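# Clamp the master-width blank in the vise against stop

## Task

Pick out the plain metal blank whose width equals that of the dark setting master, and place it in the vise so it sits on both low loose parallel bars between the jaws, with those bars still standing upright at the end. The blank must be pressed against the fixed jaw (the end block without hoses) and against the work stop (the short rod between the jaws). Neither the setting master nor any other blank may be left clearly tipped over.

## Robot and tools

Robot: one custom arm with six revolute joints (joint1 waist, joint2 shoulder, joint3 elbow, joint4 forearm roll, joint5 wrist pitch, joint6 wrist roll) and a two-finger parallel gripper. Upper arm 428 mm, forearm 505 mm, with the forearm offset 150 mm sideways from the elbow. The base's root link sits at (0, 0, +0.091) m in the scene frame, tilted, quat_wxyz (+0.961, +0.218, +0.172, -0.001).

Frame: every hand position, velocity and target is in the scene frame. Origin on the table top under the base; +z up; +y to the left when facing along +x. Positions in metres, orientations as quaternions written w first. Reported hand pose can be off by a few centimetres, more when reaching far.

Gripper: fingers point along the gripper's +z, open and close along its y. end_effector_position is the pinch point, about 2 cm behind the fingertips; while closing from wide open the tips advance roughly 10 mm along +z. Opening is a single number from -1 (closed) to +1 (fully open, 0.084 m). grip_measured reports the measured opening on that same scale. To hold a part, keep commanding a value clearly below grip_measured; lower squeezes harder (about 24 N per pad max). Fast closing can hit harder. A 0 is a real command, so to keep the fingers as they are, resend the current command.

Row format (used by execute_actions and move): 8 numbers in one flat list for the single arm: x, y, z, qw, qx, qy, qz, opening. x,y,z is an absolute target position for the pinch point in the scene frame (m); the quaternion is the absolute target orientation; opening on the -1..+1 scale. Always resend the orientation you want; the last reported quaternion may have drifted.

execute_actions(actions, cameras): actions is a list of actions; each action is a table of up to 15 rows, each row lasting one 1/30 s step; a short table repeats its last row to fill 15 steps. An action is rejected if any target lies more than 0.6 m from the gripper's position at that action's start along any gripper axis; if the first action fails this against the latest reported state, the whole call is refused. Each step the controller clips the command to within 70 mm and 16 degrees of the measured pose, so one action may fall short; the result's "Hand target" shows where the arm is actually heading, and you must send the remainder next. An empty actions list just reports state and images. cameras chooses images: omitted/null/["all"] gives all, [] none, an unknown name invalidates the call.

move(target, speed, blend, opening_speed, blocking, cameras): drives the gripper on a straight path from its Hand target to an absolute pose. target is one 8-number row or a list of up to 15 rows sharing 10 s. speed in m/s, 0.002 to 1, default 0.25 (rotation capped at twice that in rad/s); one value or one per leg. blend in m rounds corners at intermediate rows (default 0). opening_speed is the rate of the opening command per second on the -1..+1 scale, at least 0.2. blocking=false returns after about 0.5 s while the move continues; a new move replaces a running one. The path does not avoid obstacles; faster moves lag and overshoot more, and hit harder. The result adds a "move:" line: done (within 3 mm and 2 degrees), off_target, moving, held, fault, plus limits such as paced (pose clipped) or held (steps withheld). Neither done nor off_target tells you about contact.

wait(seconds 0 to 10, cameras): lets time run with the last command held; a running move continues. stop(cameras): brakes a running move. zoom_image(camera, region [x0,y0,x1,y1] pixels, at most 504x504) enlarges part of the latest image from cam_head_left, cam_head_right, cam_high, cam_low or cam_wrist (each 672x504). show_instructions shows the reference job sheet. clear_fault clears a reported torque fault. read_manual gives licence text. finished_scene(scene) ends the scene irreversibly.

Result lines: gripper position, quaternion, velocities; Joint positions (six joints then gripper opening in m); joint velocities, marked "within noise" when still; joint torques (whole drive output, noisy, positive toward increasing joint angle); Hand target; Tool commands; step readings of position for action calls; Wrist depth as a 7x7 grid of median distances in mm (195 to 3000, "-" for no value).

Cautions: avoid paths passing near the base or placing the wrist near the waist axis, which can flip the shoulder posture. Contact torque at a joint limit (waist 55.2, shoulder 55.2, elbow 46, forearm roll 24.8, wrist pitch 14.9, wrist roll 16.3 N m) causes a torque fault that stops the arm until clear_fault; so does a motor pinned at its limit for 1 s. An arm blocked by an object keeps pressing until moved away, so back off after contact. Holding loads or stretched poses heat motors; MOTOR HOT warns, 80 °C brakes the arm for 30 to 60 s. Do not drop parts, release them while moving, slam, or push hard, and never let anything leave the table. Place the blank gently on the loose bars so they stay upright, then nudge it lightly into the fixed jaw and stop.

Each tool is called after "Emit:" as name(argument=value, ...), one argument or row to a line, values as JSON.

Reference images:

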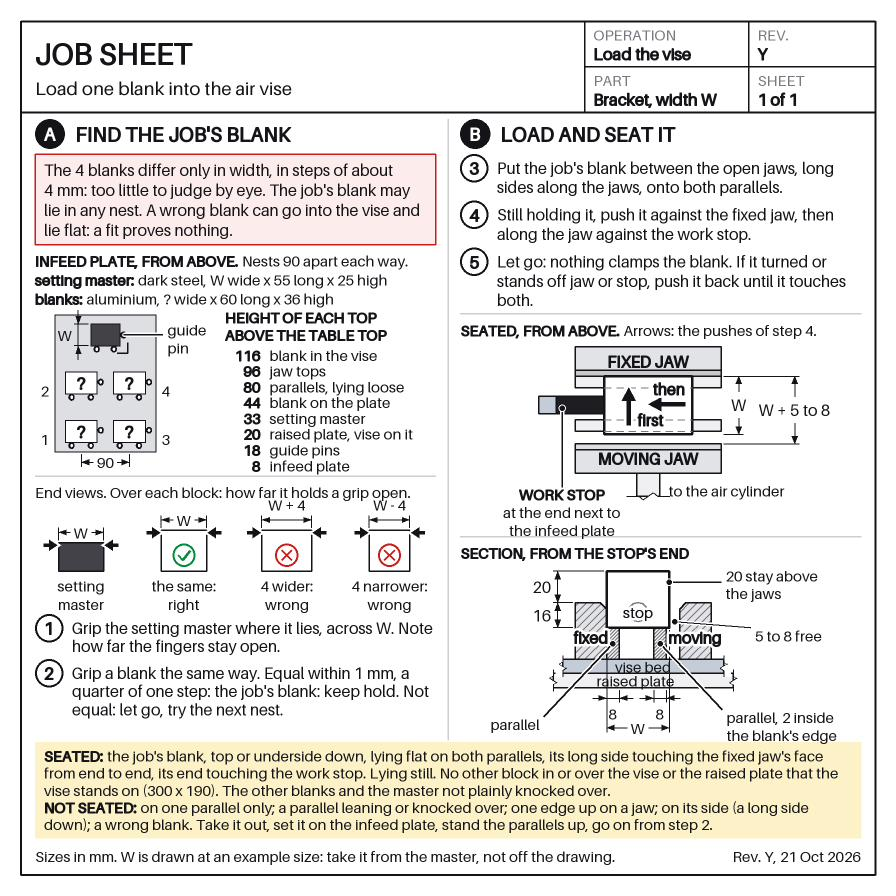

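## Session

Emit:
execute_actions(
  actions=[],
)

Scene clock: 0.00 s.
end_effector_position=(+0.2762, +0.1545, +0.2006) grip_measured=+1.00 end_effector_quat_wxyz=(-0.402, +0.800, +0.440, -0.068)
Joint positions: [0.509 -0.054 -0.358 0.682 -0.444 -1.139 0.084]
Joint velocities: within noise
Joint torques (N m): no reading
Wrist depth (mm): [2893 2804 2202 1864 1562 1346 1211 / - 2617 2118 1788 1506 1325 1240 / - 2462 2011 1683 1442 1330 342 / 2727 2338 1922 1651 1480 368 337 / 2673 2181 1842 1621 406 365 329 / 2690 2084 1818 457 405 355 319 / 2500 2086 499 442 392 347 312]
Hand target: +0.2762, +0.1545, +0.2006; -0.402, +0.800, +0.440, -0.068
Tool commands: gripper/opening=+1.0

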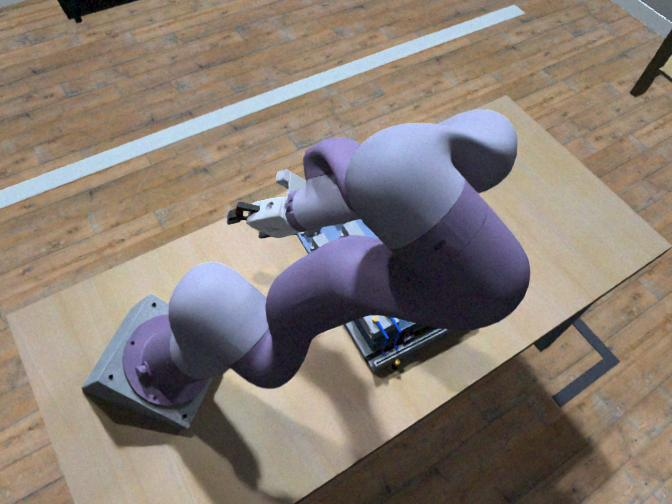

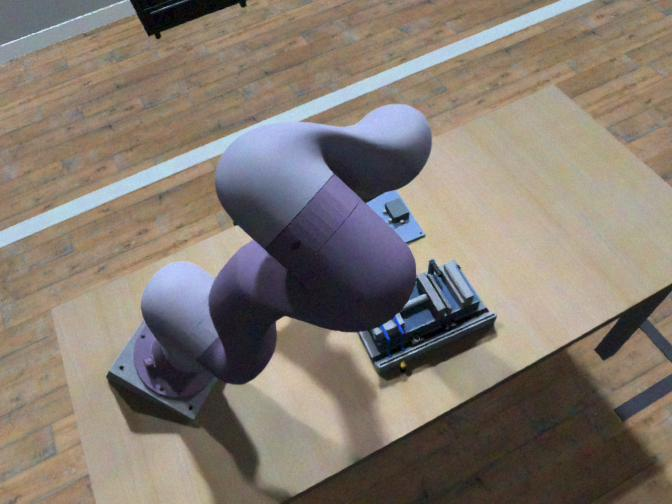

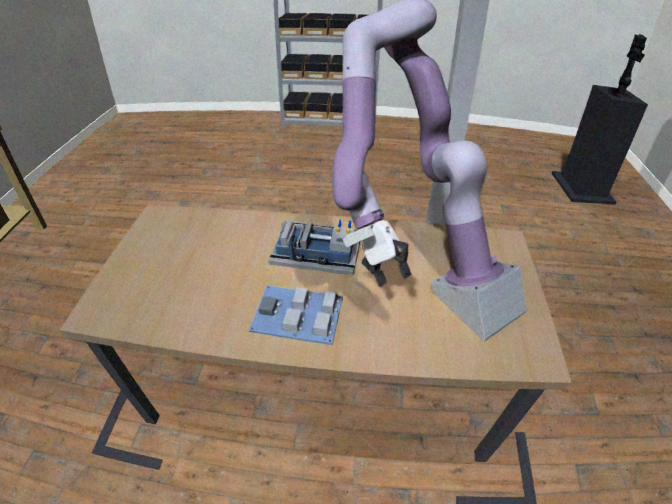

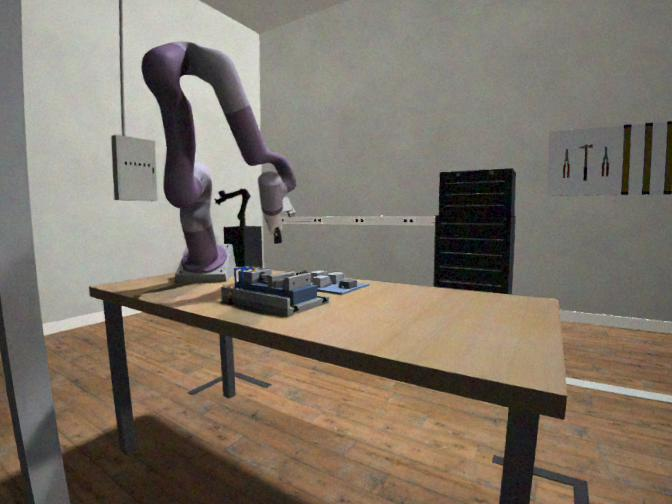

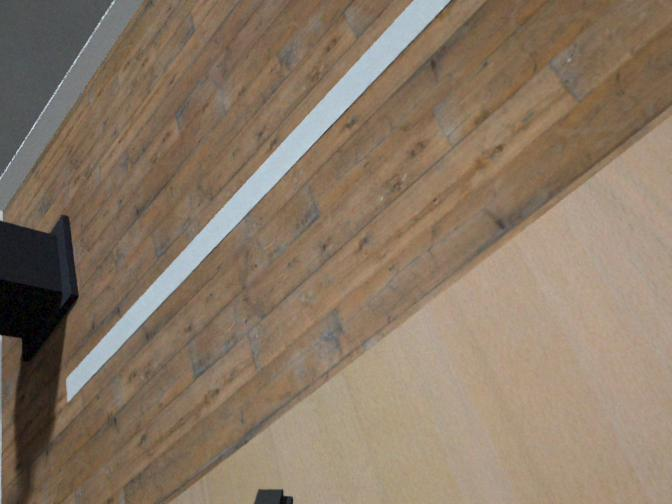

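Emit:
zoom_image(
  camera="cam_high",
  region=[230, 200, 370, 350],
)

Emit:
zoom_image(
  camera="cam_head_right",
  region=[340, 180, 520, 390],
)

Emit:
zoom_image(
  camera="cam_low",
  region=[200, 240, 400, 340],
)

Scaled by 3.360 from the camera's 672x504 image, which has a finer 960x720 frame.

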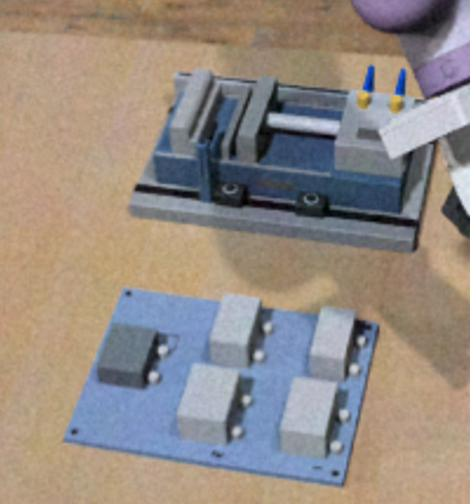

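Scaled by 2.400 from the camera's 672x504 image, which has a finer 960x720 frame.

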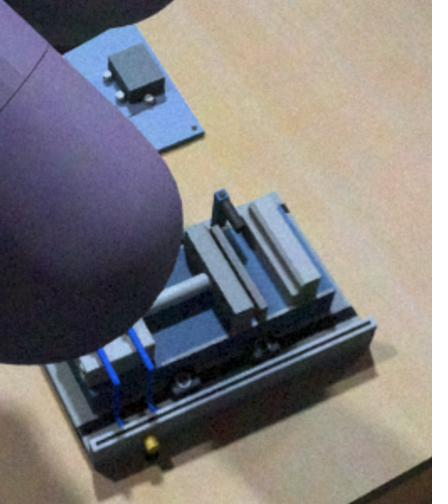

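Scaled by 2.520 from the camera's 672x504 image, which has a finer 960x720 frame.

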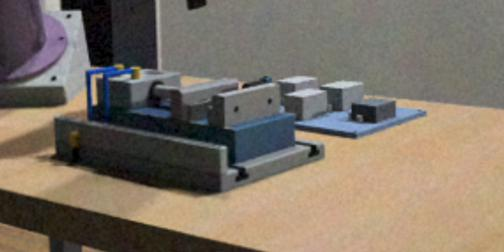

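Emit:
move(
  target=[
    [0.32, 0.12, 0.38, -0.2, 0.76, 0.61, -0.03, 1.0],
    [0.45, 0.0, 0.45, 0, 0.7071, 0.7071, 0, 1.0],
  ],
  speed=0.3,
  blend=[0.05, 0],
)

Scene clock: 91.20 s.
end_effector_position=(+0.4500, +0.0000, +0.4500) grip_measured=+1.00 end_effector_quat_wxyz=(+0.000, +0.707, +0.707, +0.000)
Joint positions: [0.908 0.364 -0.718 -0.571 -1.281 -0.443 0.084]
Joint torques (N m): [-0.71 15.18 -35.98 -0.94 -2.52 -1.39]
Wrist depth (mm): [578 578 578 578 570 569 577 / 578 580 579 579 569 552 570 / 579 579 580 579 570 572 571 / 582 580 581 580 571 572 580 / 581 583 581 583 582 582 582 / 584 584 581 562 554 563 563 / 583 584 583 488 522 523 537]
Hand target: +0.4500, +0.0000, +0.4500; +0.000, +0.707, +0.707, +0.000
Off the commanded pose: 0.000 m, 0 deg.
move: done

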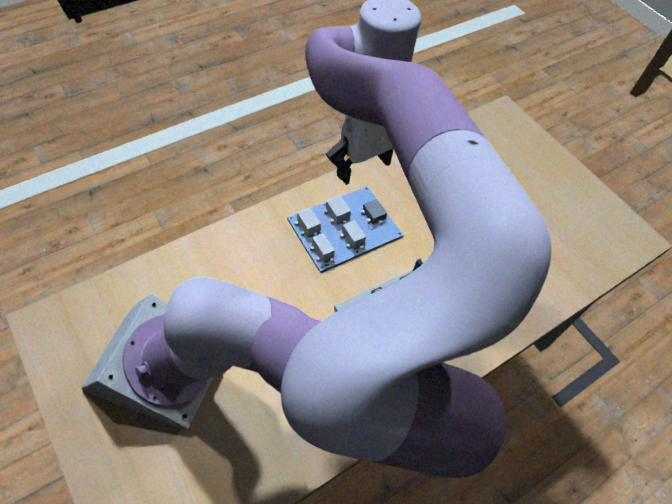

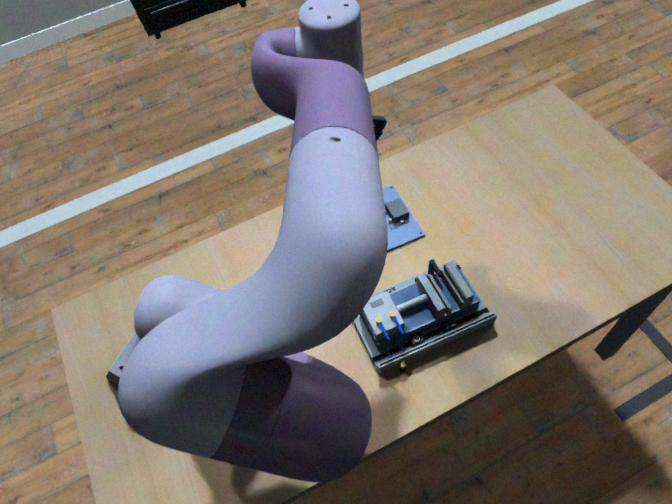

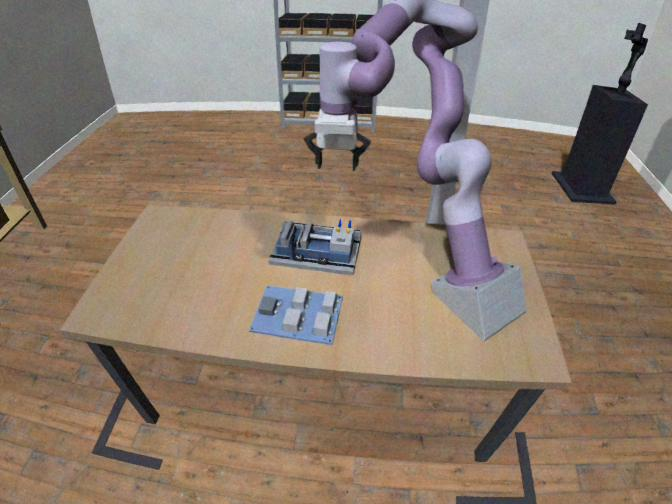

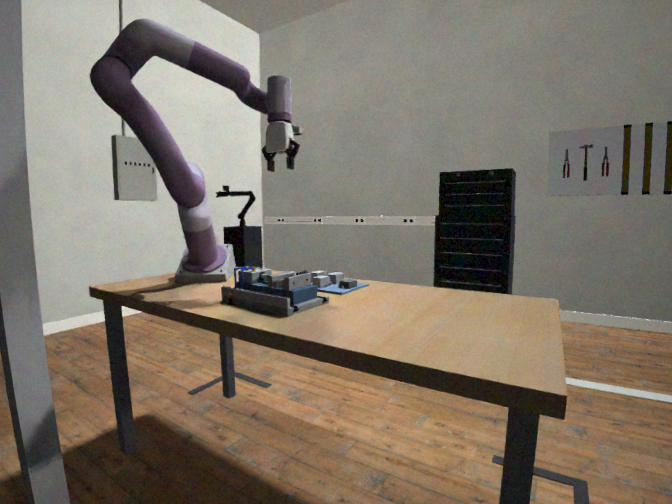

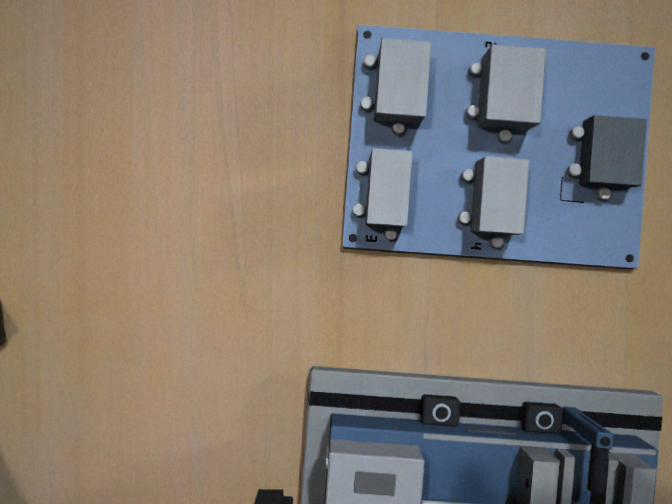

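Emit:
zoom_image(
  camera="cam_wrist",
  region=[330, 10, 672, 280],
)

Emit:
zoom_image(
  camera="cam_wrist",
  region=[230, 350, 672, 504],
)

Scaled by 1.474 from the camera's 672x504 image, which has a finer 960x720 frame.

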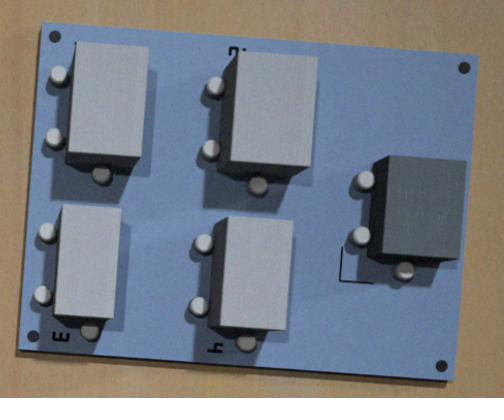

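Scaled by 1.140 from the camera's 672x504 image, which has a finer 960x720 frame.

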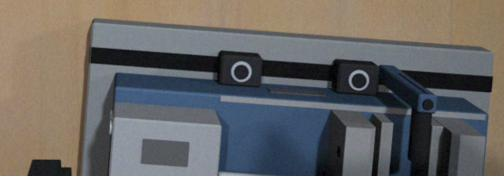

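Emit:
move(
  target=[0.58, -0.09, 0.45, 0, 0.7071, 0.7071, 0, 1.0],
  speed=0.25,
  cameras=["cam_wrist"],
)

Scene clock: 236.43 s.
end_effector_position=(+0.5799, -0.0900, +0.4500) grip_measured=+1.00 end_effector_quat_wxyz=(+0.000, +0.707, +0.707, +0.000)
Joint positions: [0.566 0.293 -0.925 -0.6 -1.219 -0.795 0.084]
Joint torques (N m): [-0.19 -2.81 -36.13 1.68 2.65 -1.37]
Wrist depth (mm): [579 578 569 570 569 577 578 / 580 579 571 570 570 578 577 / 581 581 579 580 579 578 577 / 581 581 581 581 580 582 581 / 583 582 521 547 522 582 580 / 584 486 498 523 509 582 582 / 583 565 545 563 524 582 583]
Hand target: +0.5800, -0.0900, +0.4500; +0.000, +0.707, +0.707, +0.000
Off the commanded pose: 0.000 m, 0 deg.
move: done
Images, in order (width x height): cam_wrist 672x504.

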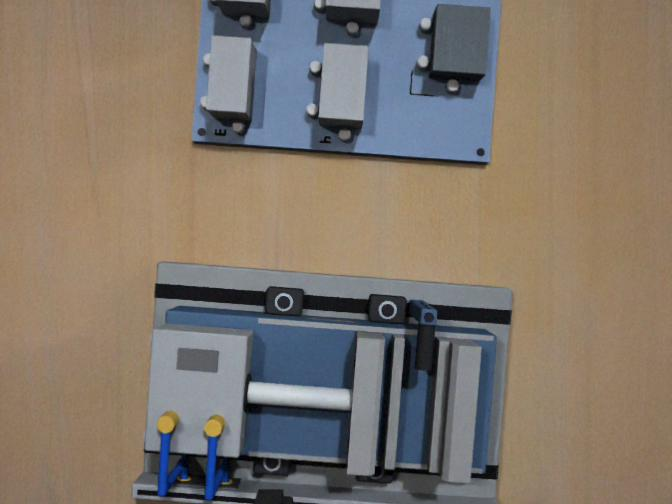

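Emit:
zoom_image(
  camera="cam_wrist",
  region=[330, 280, 530, 504],
)

Emit:
zoom_image(
  camera="cam_wrist",
  region=[120, 250, 540, 504],
)

Scaled by 2.250 from the camera's 672x504 image, which has a finer 960x720 frame.

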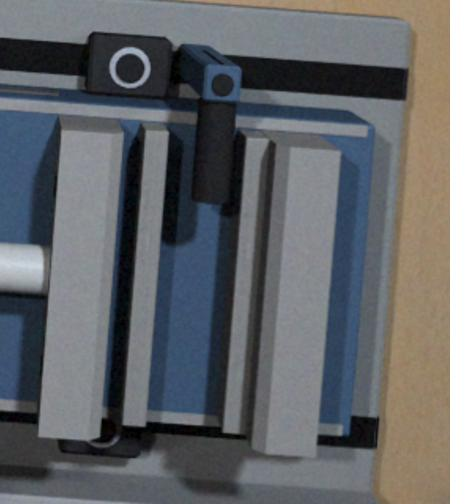

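Scaled by 1.200 from the camera's 672x504 image, which has a finer 960x720 frame.

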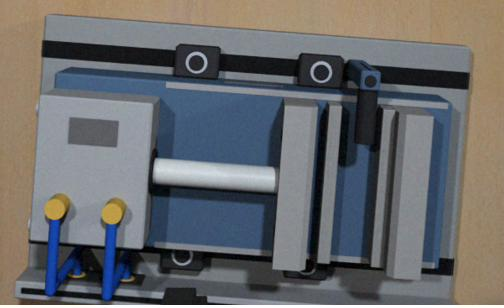

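Emit:
move(
  target=[
    [0.652, 0.152, 0.20, 0, 0.7320, 0.6813, 0, 1.0],
    [0.652, 0.152, 0.11, 0, 0.7320, 0.6813, 0, 1.0],
  ],
  speed=[0.25, 0.1],
)

Scene clock: 362.40 s.
end_effector_position=(+0.6520, +0.1520, +0.1101) grip_measured=+1.00 end_effector_quat_wxyz=(+0.000, +0.732, +0.681, +0.000)
Joint positions: [0.506 -0.552 -1.098 -0.963 -0.695 -0.189 0.084]
Joint torques (N m): [11.22 21.78 -28.37 -1.04 2.7 1.43]
Wrist depth (mm): [240 239 239 239 239 239 239 / 240 240 239 239 240 239 239 / 240 240 240 240 240 240 240 / 232 197 232 232 232 240 240 / 233 197 233 233 233 240 241 / 233 197 233 233 209 241 241 / 234 233 234 233 208 241 241]
Hand target: +0.6520, +0.1520, +0.1100; +0.000, +0.732, +0.681, +0.000
Off the commanded pose: 0.000 m, 0 deg.
move: done

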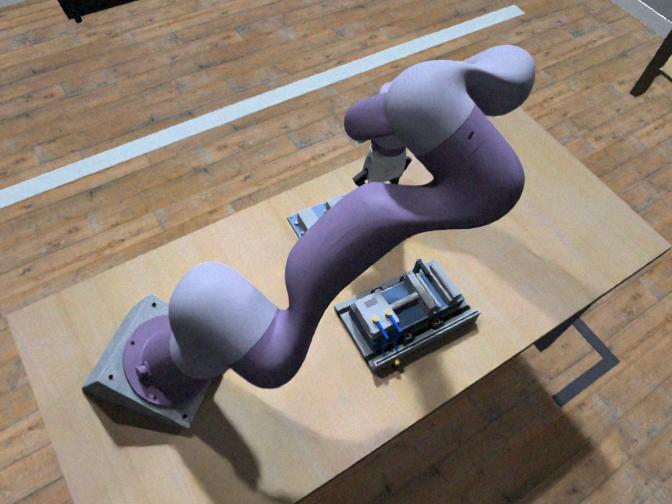

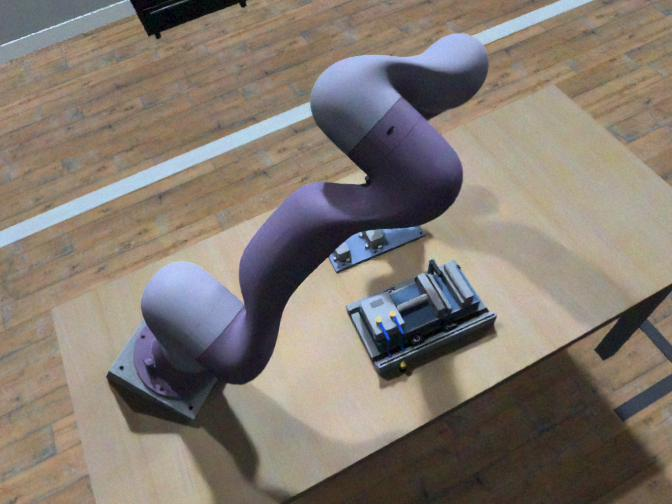

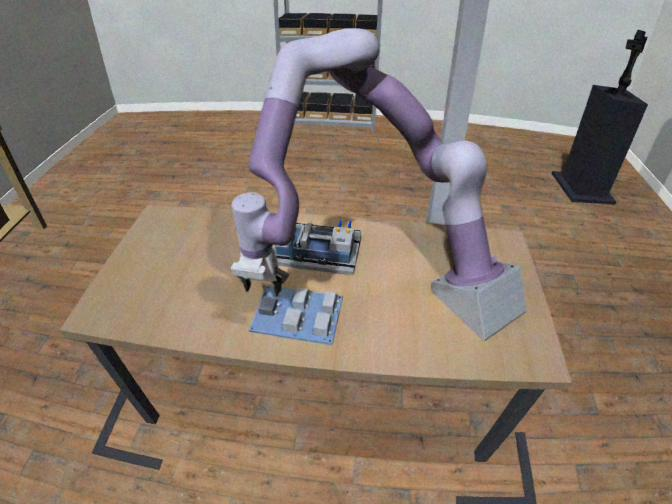

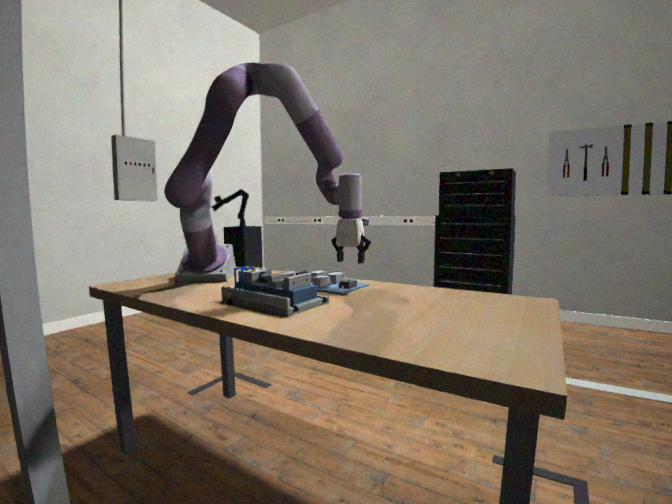

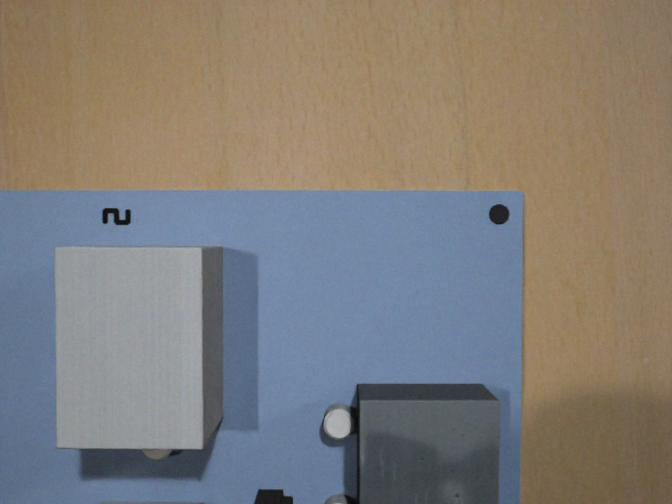

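Emit:
move(
  target=[
    [0.650, 0.146, 0.08, 0, 0.7320, 0.6813, 0, 1.0],
    [0.650, 0.146, 0.046, 0, 0.7320, 0.6813, 0, 1.0],
  ],
  speed=[0.1, 0.04],
)

Scene clock: 436.60 s.
end_effector_position=(+0.6500, +0.1460, +0.0461) grip_measured=+1.00 end_effector_quat_wxyz=(+0.000, +0.732, +0.681, +0.000)
Joint positions: [0.446 -0.643 -1.107 -1.086 -0.628 -0.101 0.084]
Joint torques (N m): [12.94 23.99 -25.96 -0.73 2.76 1.28]
Wrist depth (mm): [- - - - - - - / - - - - - - - / - - - - - - - / - - - - - - - / - - - - - - - / - - - - - - - / - - - - - - -]
Hand target: +0.6500, +0.1460, +0.0460; +0.000, +0.732, +0.681, +0.000
Off the commanded pose: 0.000 m, 0 deg.
move: done

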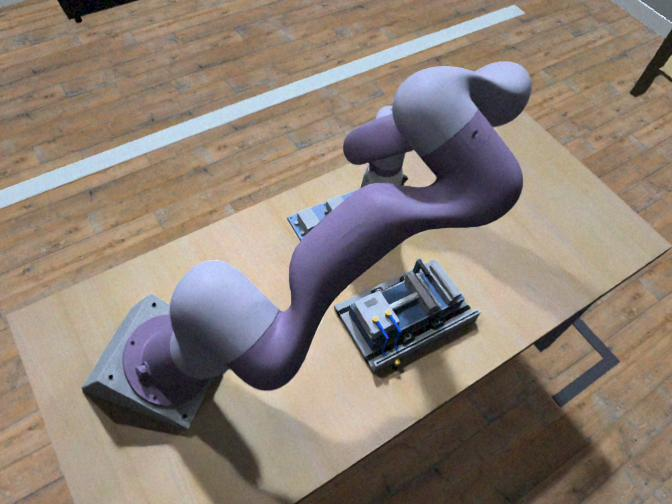

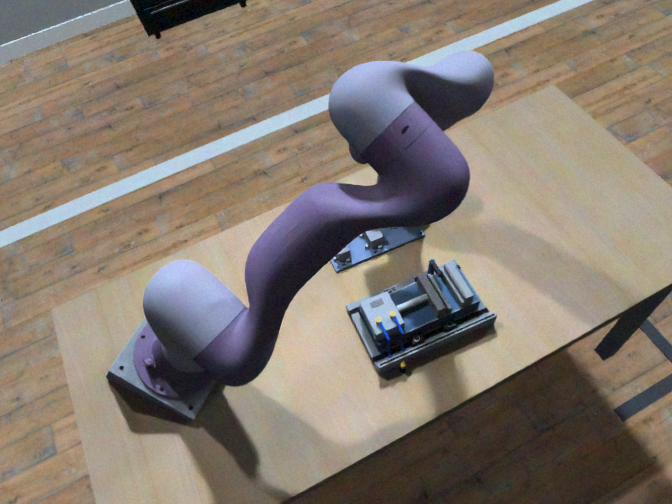

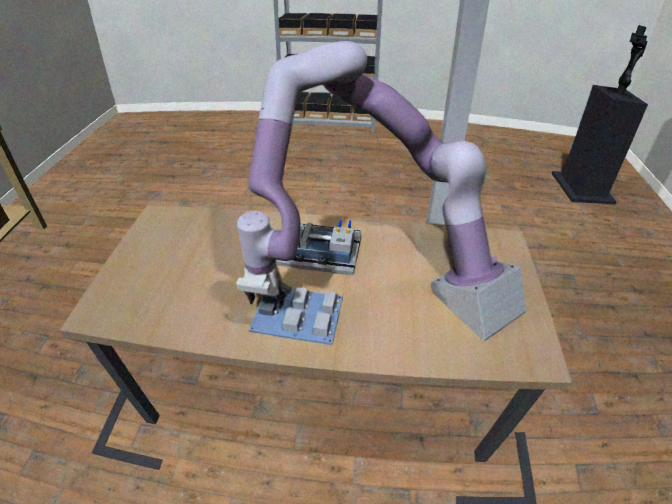

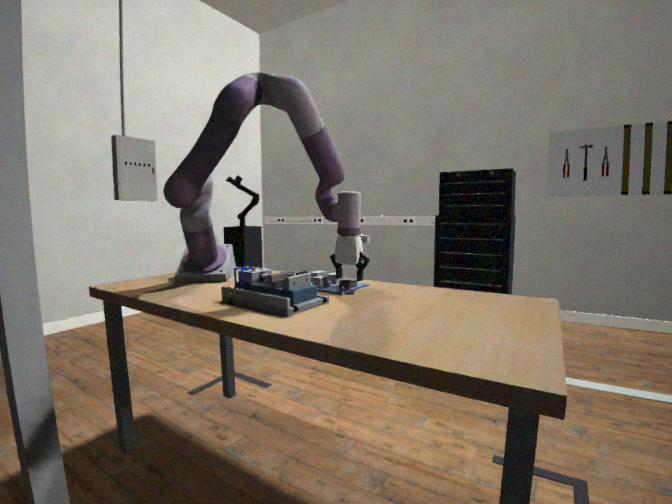

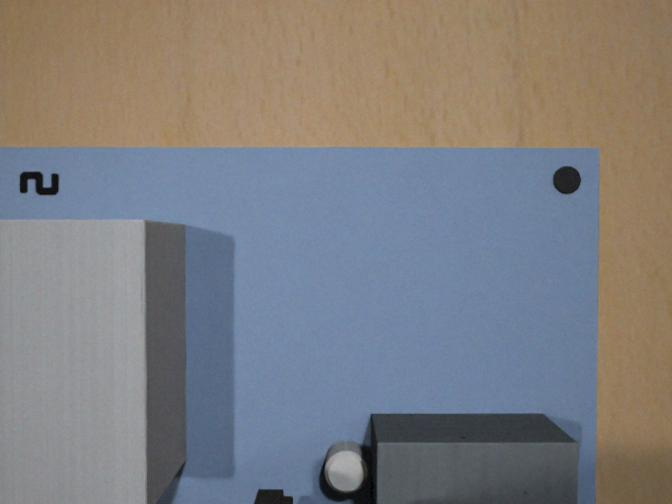

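Emit:
move(
  target=[0.650, 0.146, 0.046, 0, 0.7320, 0.6813, 0, -1.0],
  opening_speed=0.6,
)

Scene clock: 451.60 s.
end_effector_position=(+0.6500, +0.1460, +0.0460) grip_measured=-0.01 end_effector_quat_wxyz=(+0.000, +0.732, +0.681, +0.000)
Joint positions: [0.446 -0.643 -1.107 -1.087 -0.628 -0.101 0.044]
Joint torques (N m): [13.09 30.09 -31.66 -1.12 1.2 1.12]
Wrist depth (mm): [- - - - - - - / - - - - - - - / - - - - - - - / - - - - - - - / - - - - - - - / - - - - - - - / - - - - - - -]
Hand target: +0.6500, +0.1460, +0.0460; +0.000, +0.732, +0.681, +0.000
Off the commanded pose: 0.000 m, 0 deg.
move: done

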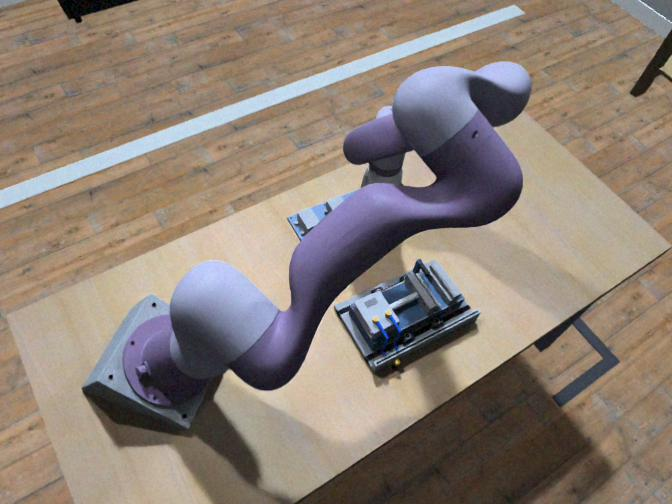

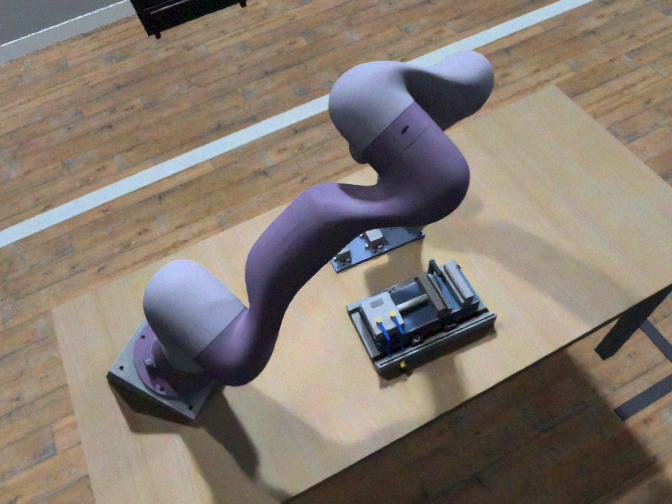

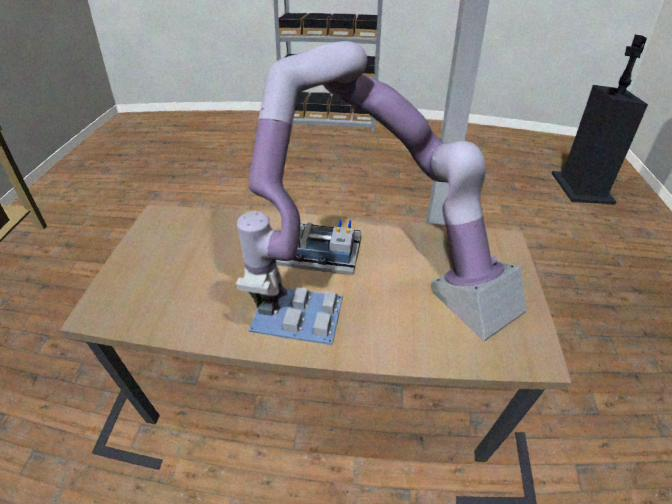

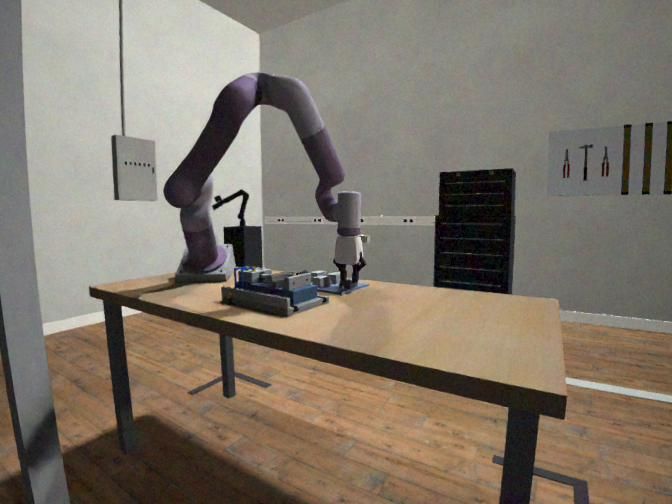

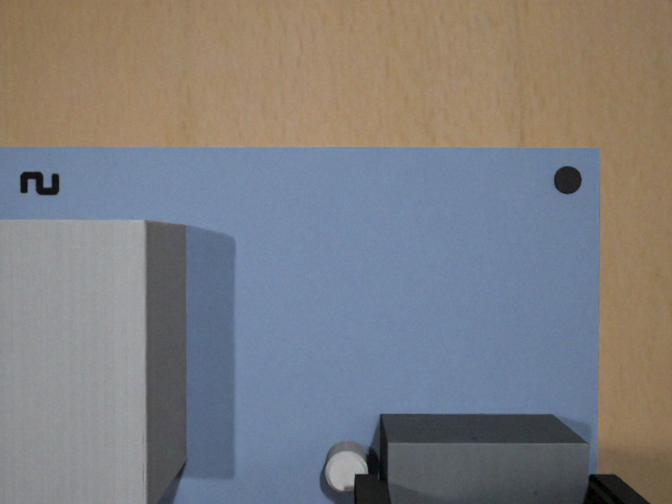

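Emit:
zoom_image(
  camera="cam_wrist",
  region=[300, 380, 672, 504],
)

Scaled by 1.355 from the camera's 672x504 image, which has a finer 960x720 frame.

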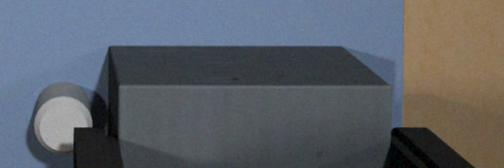

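Emit:
move(
  target=[
    [0.650, 0.146, 0.046, 0, 0.7320, 0.6813, 0, 1.0],
    [0.650, 0.146, 0.13, 0, 0.7320, 0.6813, 0, 1.0],
    [0.560, 0.198, 0.13, 0, 0.7320, 0.6813, 0, 1.0],
  ],
  speed=[0.1, 0.1, 0.15],
  opening_speed=1.0,
  cameras=["cam_high", "cam_wrist"],
)

Scene clock: 514.77 s.
end_effector_position=(+0.5600, +0.1980, +0.1300) grip_measured=+1.00 end_effector_quat_wxyz=(+0.000, +0.732, +0.681, +0.000)
Joint positions: [0.651 -0.52 -0.959 -0.989 -0.692 0.009 0.084]
Joint torques (N m): [20.74 18.25 -11.41 -0.91 2.76 1.37]
Wrist depth (mm): [1006 1001 1003 1002 1003 1004 1005 / 260 260 259 260 260 260 259 / 260 260 260 260 260 260 259 / 261 260 260 261 261 260 261 / 261 253 253 253 253 253 253 / 261 217 253 253 217 253 253 / 262 218 253 253 218 253 253]
Hand target: +0.5600, +0.1980, +0.1300; +0.000, +0.732, +0.681, +0.000
Off the commanded pose: 0.000 m, 0 deg.
move: done
Images, in order (width x height): cam_high 672x504, cam_wrist 672x504.

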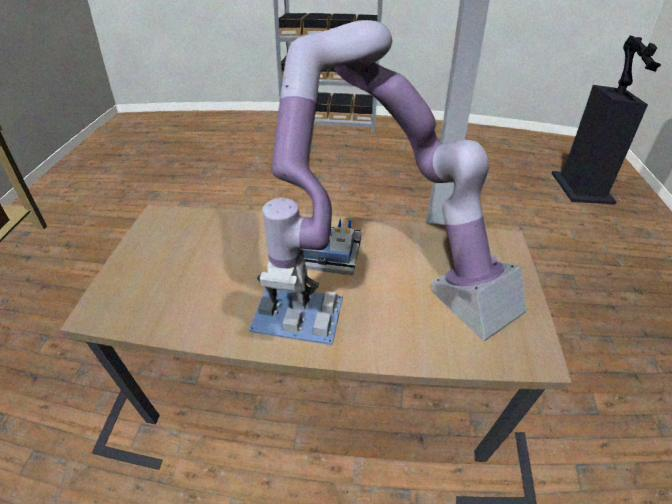

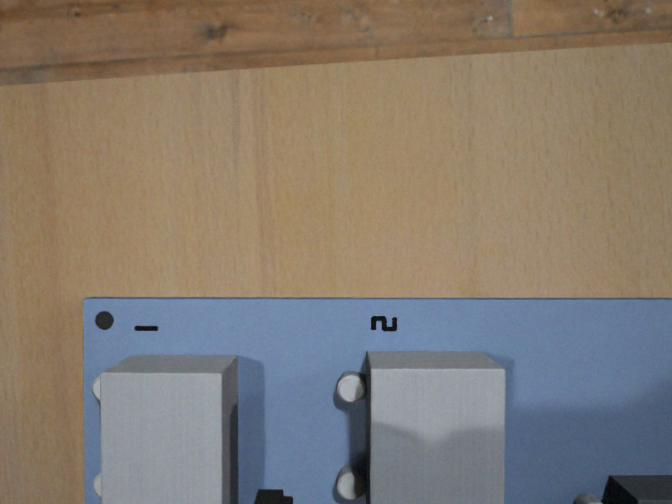

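Emit:
move(
  target=[
    [0.562, 0.1955, 0.09, 0, 0.7320, 0.6813, 0, 1.0],
    [0.562, 0.1955, 0.048, 0, 0.7320, 0.6813, 0, 1.0],
  ],
  speed=[0.1, 0.06],
  cameras=["cam_high", "cam_wrist"],
)

Scene clock: 545.37 s.
end_effector_position=(+0.5620, +0.1955, +0.0481) grip_measured=+1.00 end_effector_quat_wxyz=(+0.000, +0.732, +0.681, +0.000)
Joint positions: [0.569 -0.654 -0.984 -1.172 -0.613 0.144 0.084]
Joint torques (N m): [11.9 20.98 -24.78 -1.17 2.76 1.37]
Wrist depth (mm): [- - - - - - - / - - - - - - - / - - - - - - - / - - - - - - - / - - - - - - - / - - - - - - - / - - - - - - -]
Hand target: +0.5620, +0.1955, +0.0480; +0.000, +0.732, +0.681, +0.000
Off the commanded pose: 0.000 m, 0 deg.
move: done
Images, in order (width x height): cam_high 672x504, cam_wrist 672x504.

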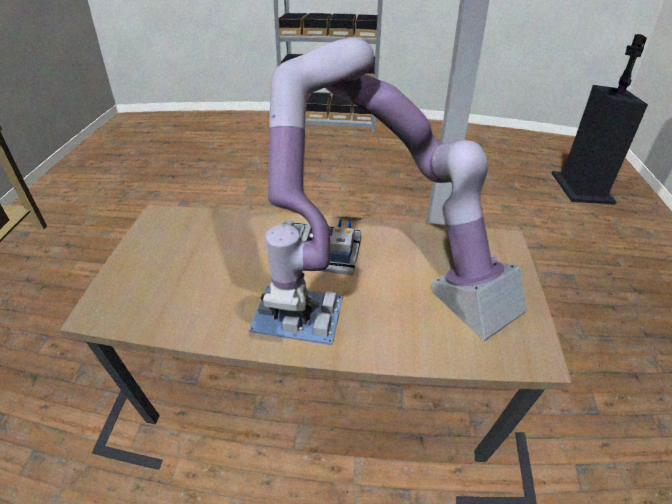

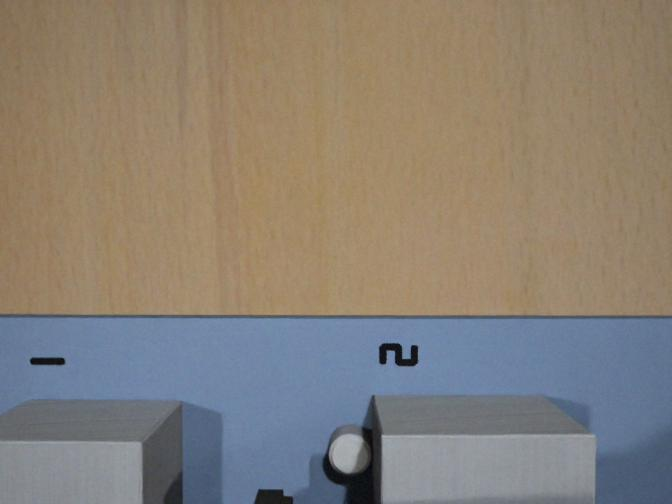

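Emit:
move(
  target=[0.562, 0.1955, 0.048, 0, 0.7320, 0.6813, 0, -1.0],
  opening_speed=0.6,
  cameras=["cam_high", "cam_wrist"],
)

Scene clock: 553.10 s.
end_effector_position=(+0.5620, +0.1955, +0.0480) grip_measured=-0.01 end_effector_quat_wxyz=(+0.000, +0.732, +0.681, +0.000)
Joint positions: [0.569 -0.654 -0.984 -1.172 -0.613 0.144 0.044]
Joint torques (N m): [12.49 24.35 -9.42 -0.9 1.18 1.31]
Wrist depth (mm): [- - - - - - - / - - - - - - - / - - - - - - - / - - - - - - - / - - - - - - - / - - - - - - - / - - - - - - -]
Hand target: +0.5620, +0.1955, +0.0480; +0.000, +0.732, +0.681, +0.000
Off the commanded pose: 0.000 m, 0 deg.
move: done
Images, in order (width x height): cam_high 672x504, cam_wrist 672x504.

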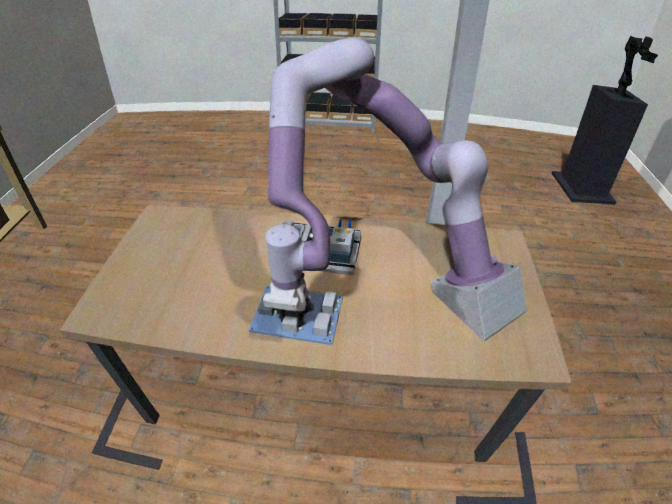

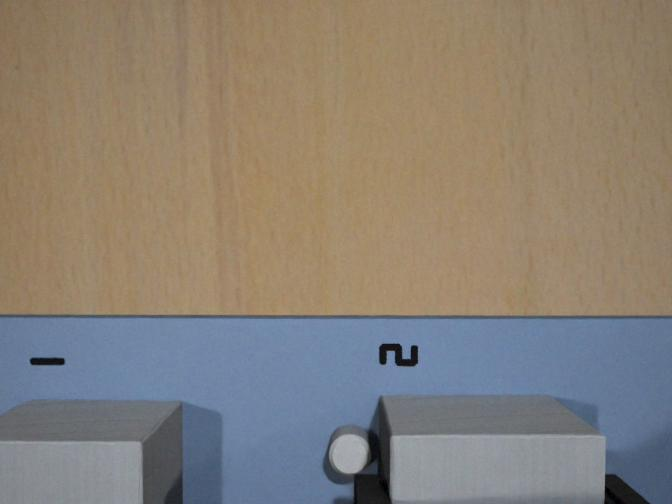

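Emit:
move(
  target=[
    [0.562, 0.1955, 0.13, 0, 0.7320, 0.6813, 0, -1.0],
    [0.59, 0.05, 0.26, 0, 0.7320, 0.6813, 0, -1.0],
    [0.603, -0.20, 0.26, 0, 0.7320, 0.6813, 0, -1.0],
  ],
  speed=[0.08, 0.2, 0.2],
  blend=[0.03, 0.05, 0],
)

Scene clock: 599.37 s.
end_effector_position=(+0.6030, -0.2000, +0.2600) grip_measured=-0.01 end_effector_quat_wxyz=(+0.000, +0.732, +0.681, +0.000)
Joint positions: [0.092 0.205 -0.788 -0.682 -0.788 -0.968 0.044]
Joint torques (N m): [0.4 35.59 -34.2 1.88 2.64 -1.45]
Wrist depth (mm): [389 389 388 389 388 388 388 / 389 371 371 389 389 388 389 / 295 330 331 309 310 370 389 / 295 309 330 297 331 372 390 / 295 331 331 297 331 390 391 / 373 372 372 298 331 391 392 / 392 393 - - - - 392]
Hand target: +0.6030, -0.2000, +0.2600; +0.000, +0.732, +0.681, +0.000
Off the commanded pose: 0.000 m, 0 deg.
move: done

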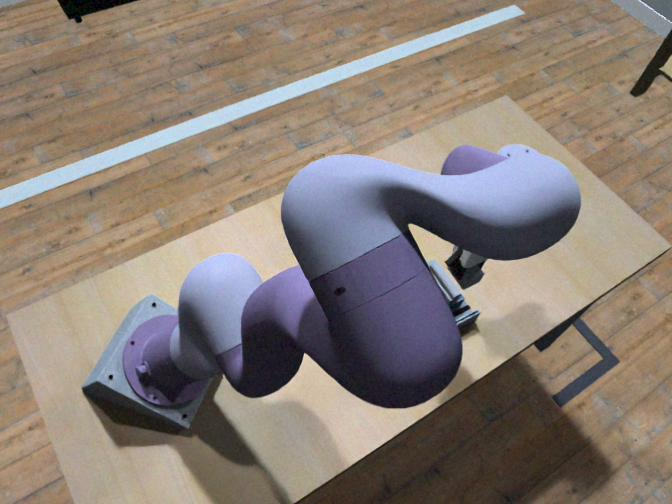

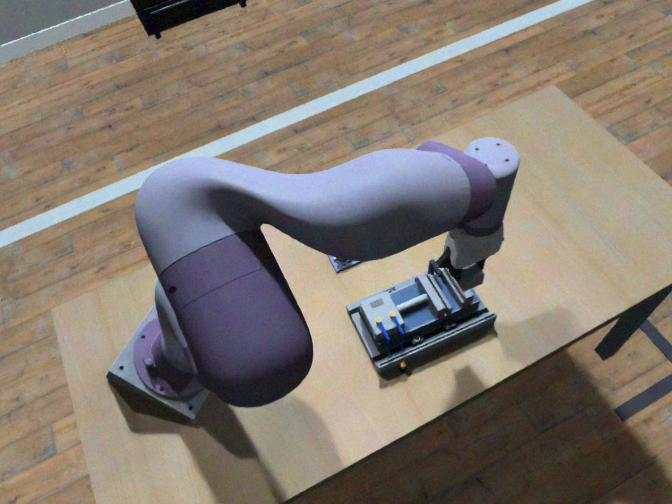

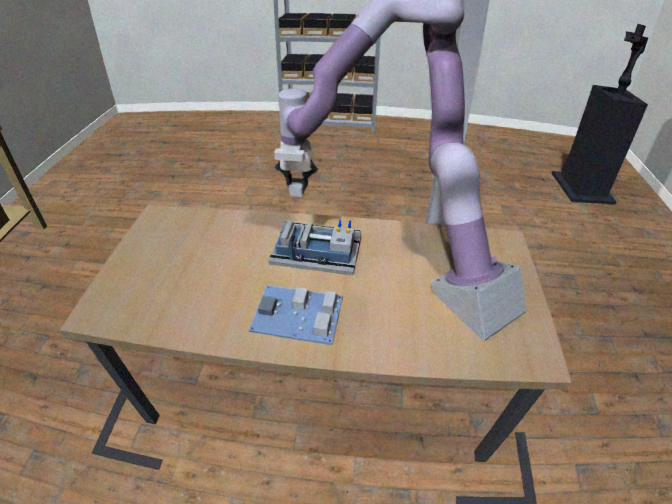

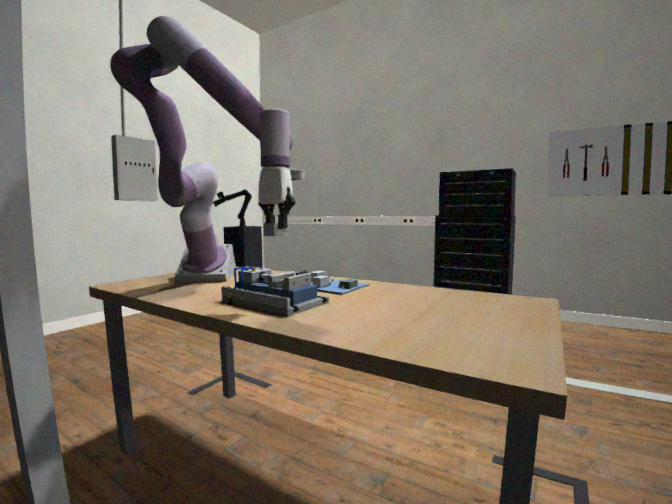

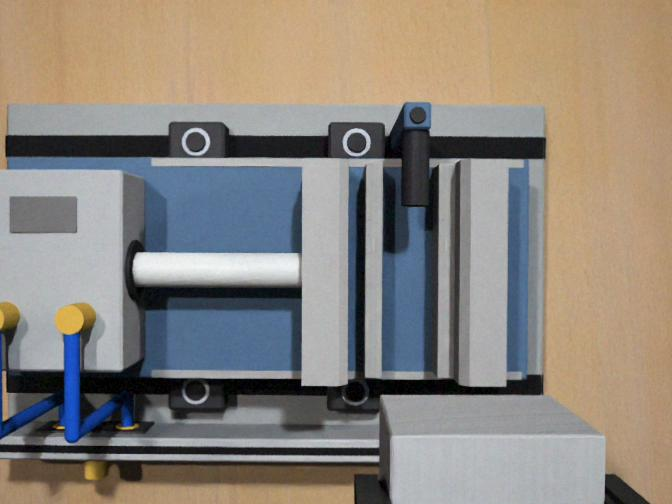

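Emit:
zoom_image(
  camera="cam_wrist",
  region=[290, 90, 560, 290],
)

Emit:
zoom_image(
  camera="cam_wrist",
  region=[290, 250, 620, 504],
)

Scaled by 1.867 from the camera's 672x504 image, which has a finer 960x720 frame.

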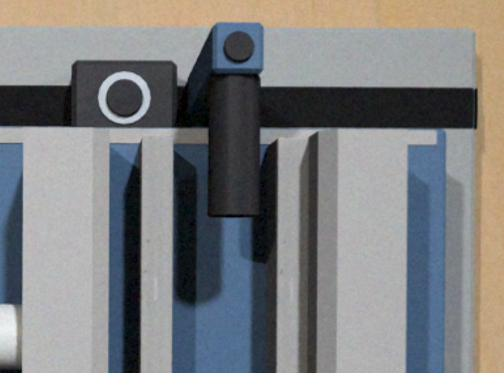

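Scaled by 1.527 from the camera's 672x504 image, which has a finer 960x720 frame.

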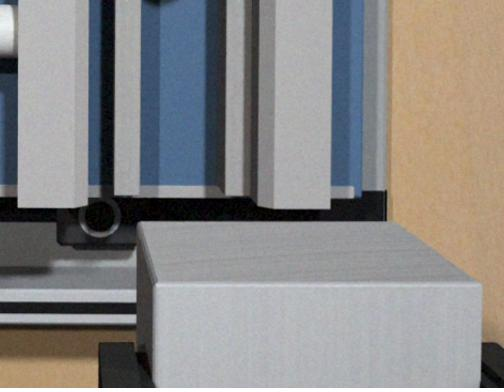

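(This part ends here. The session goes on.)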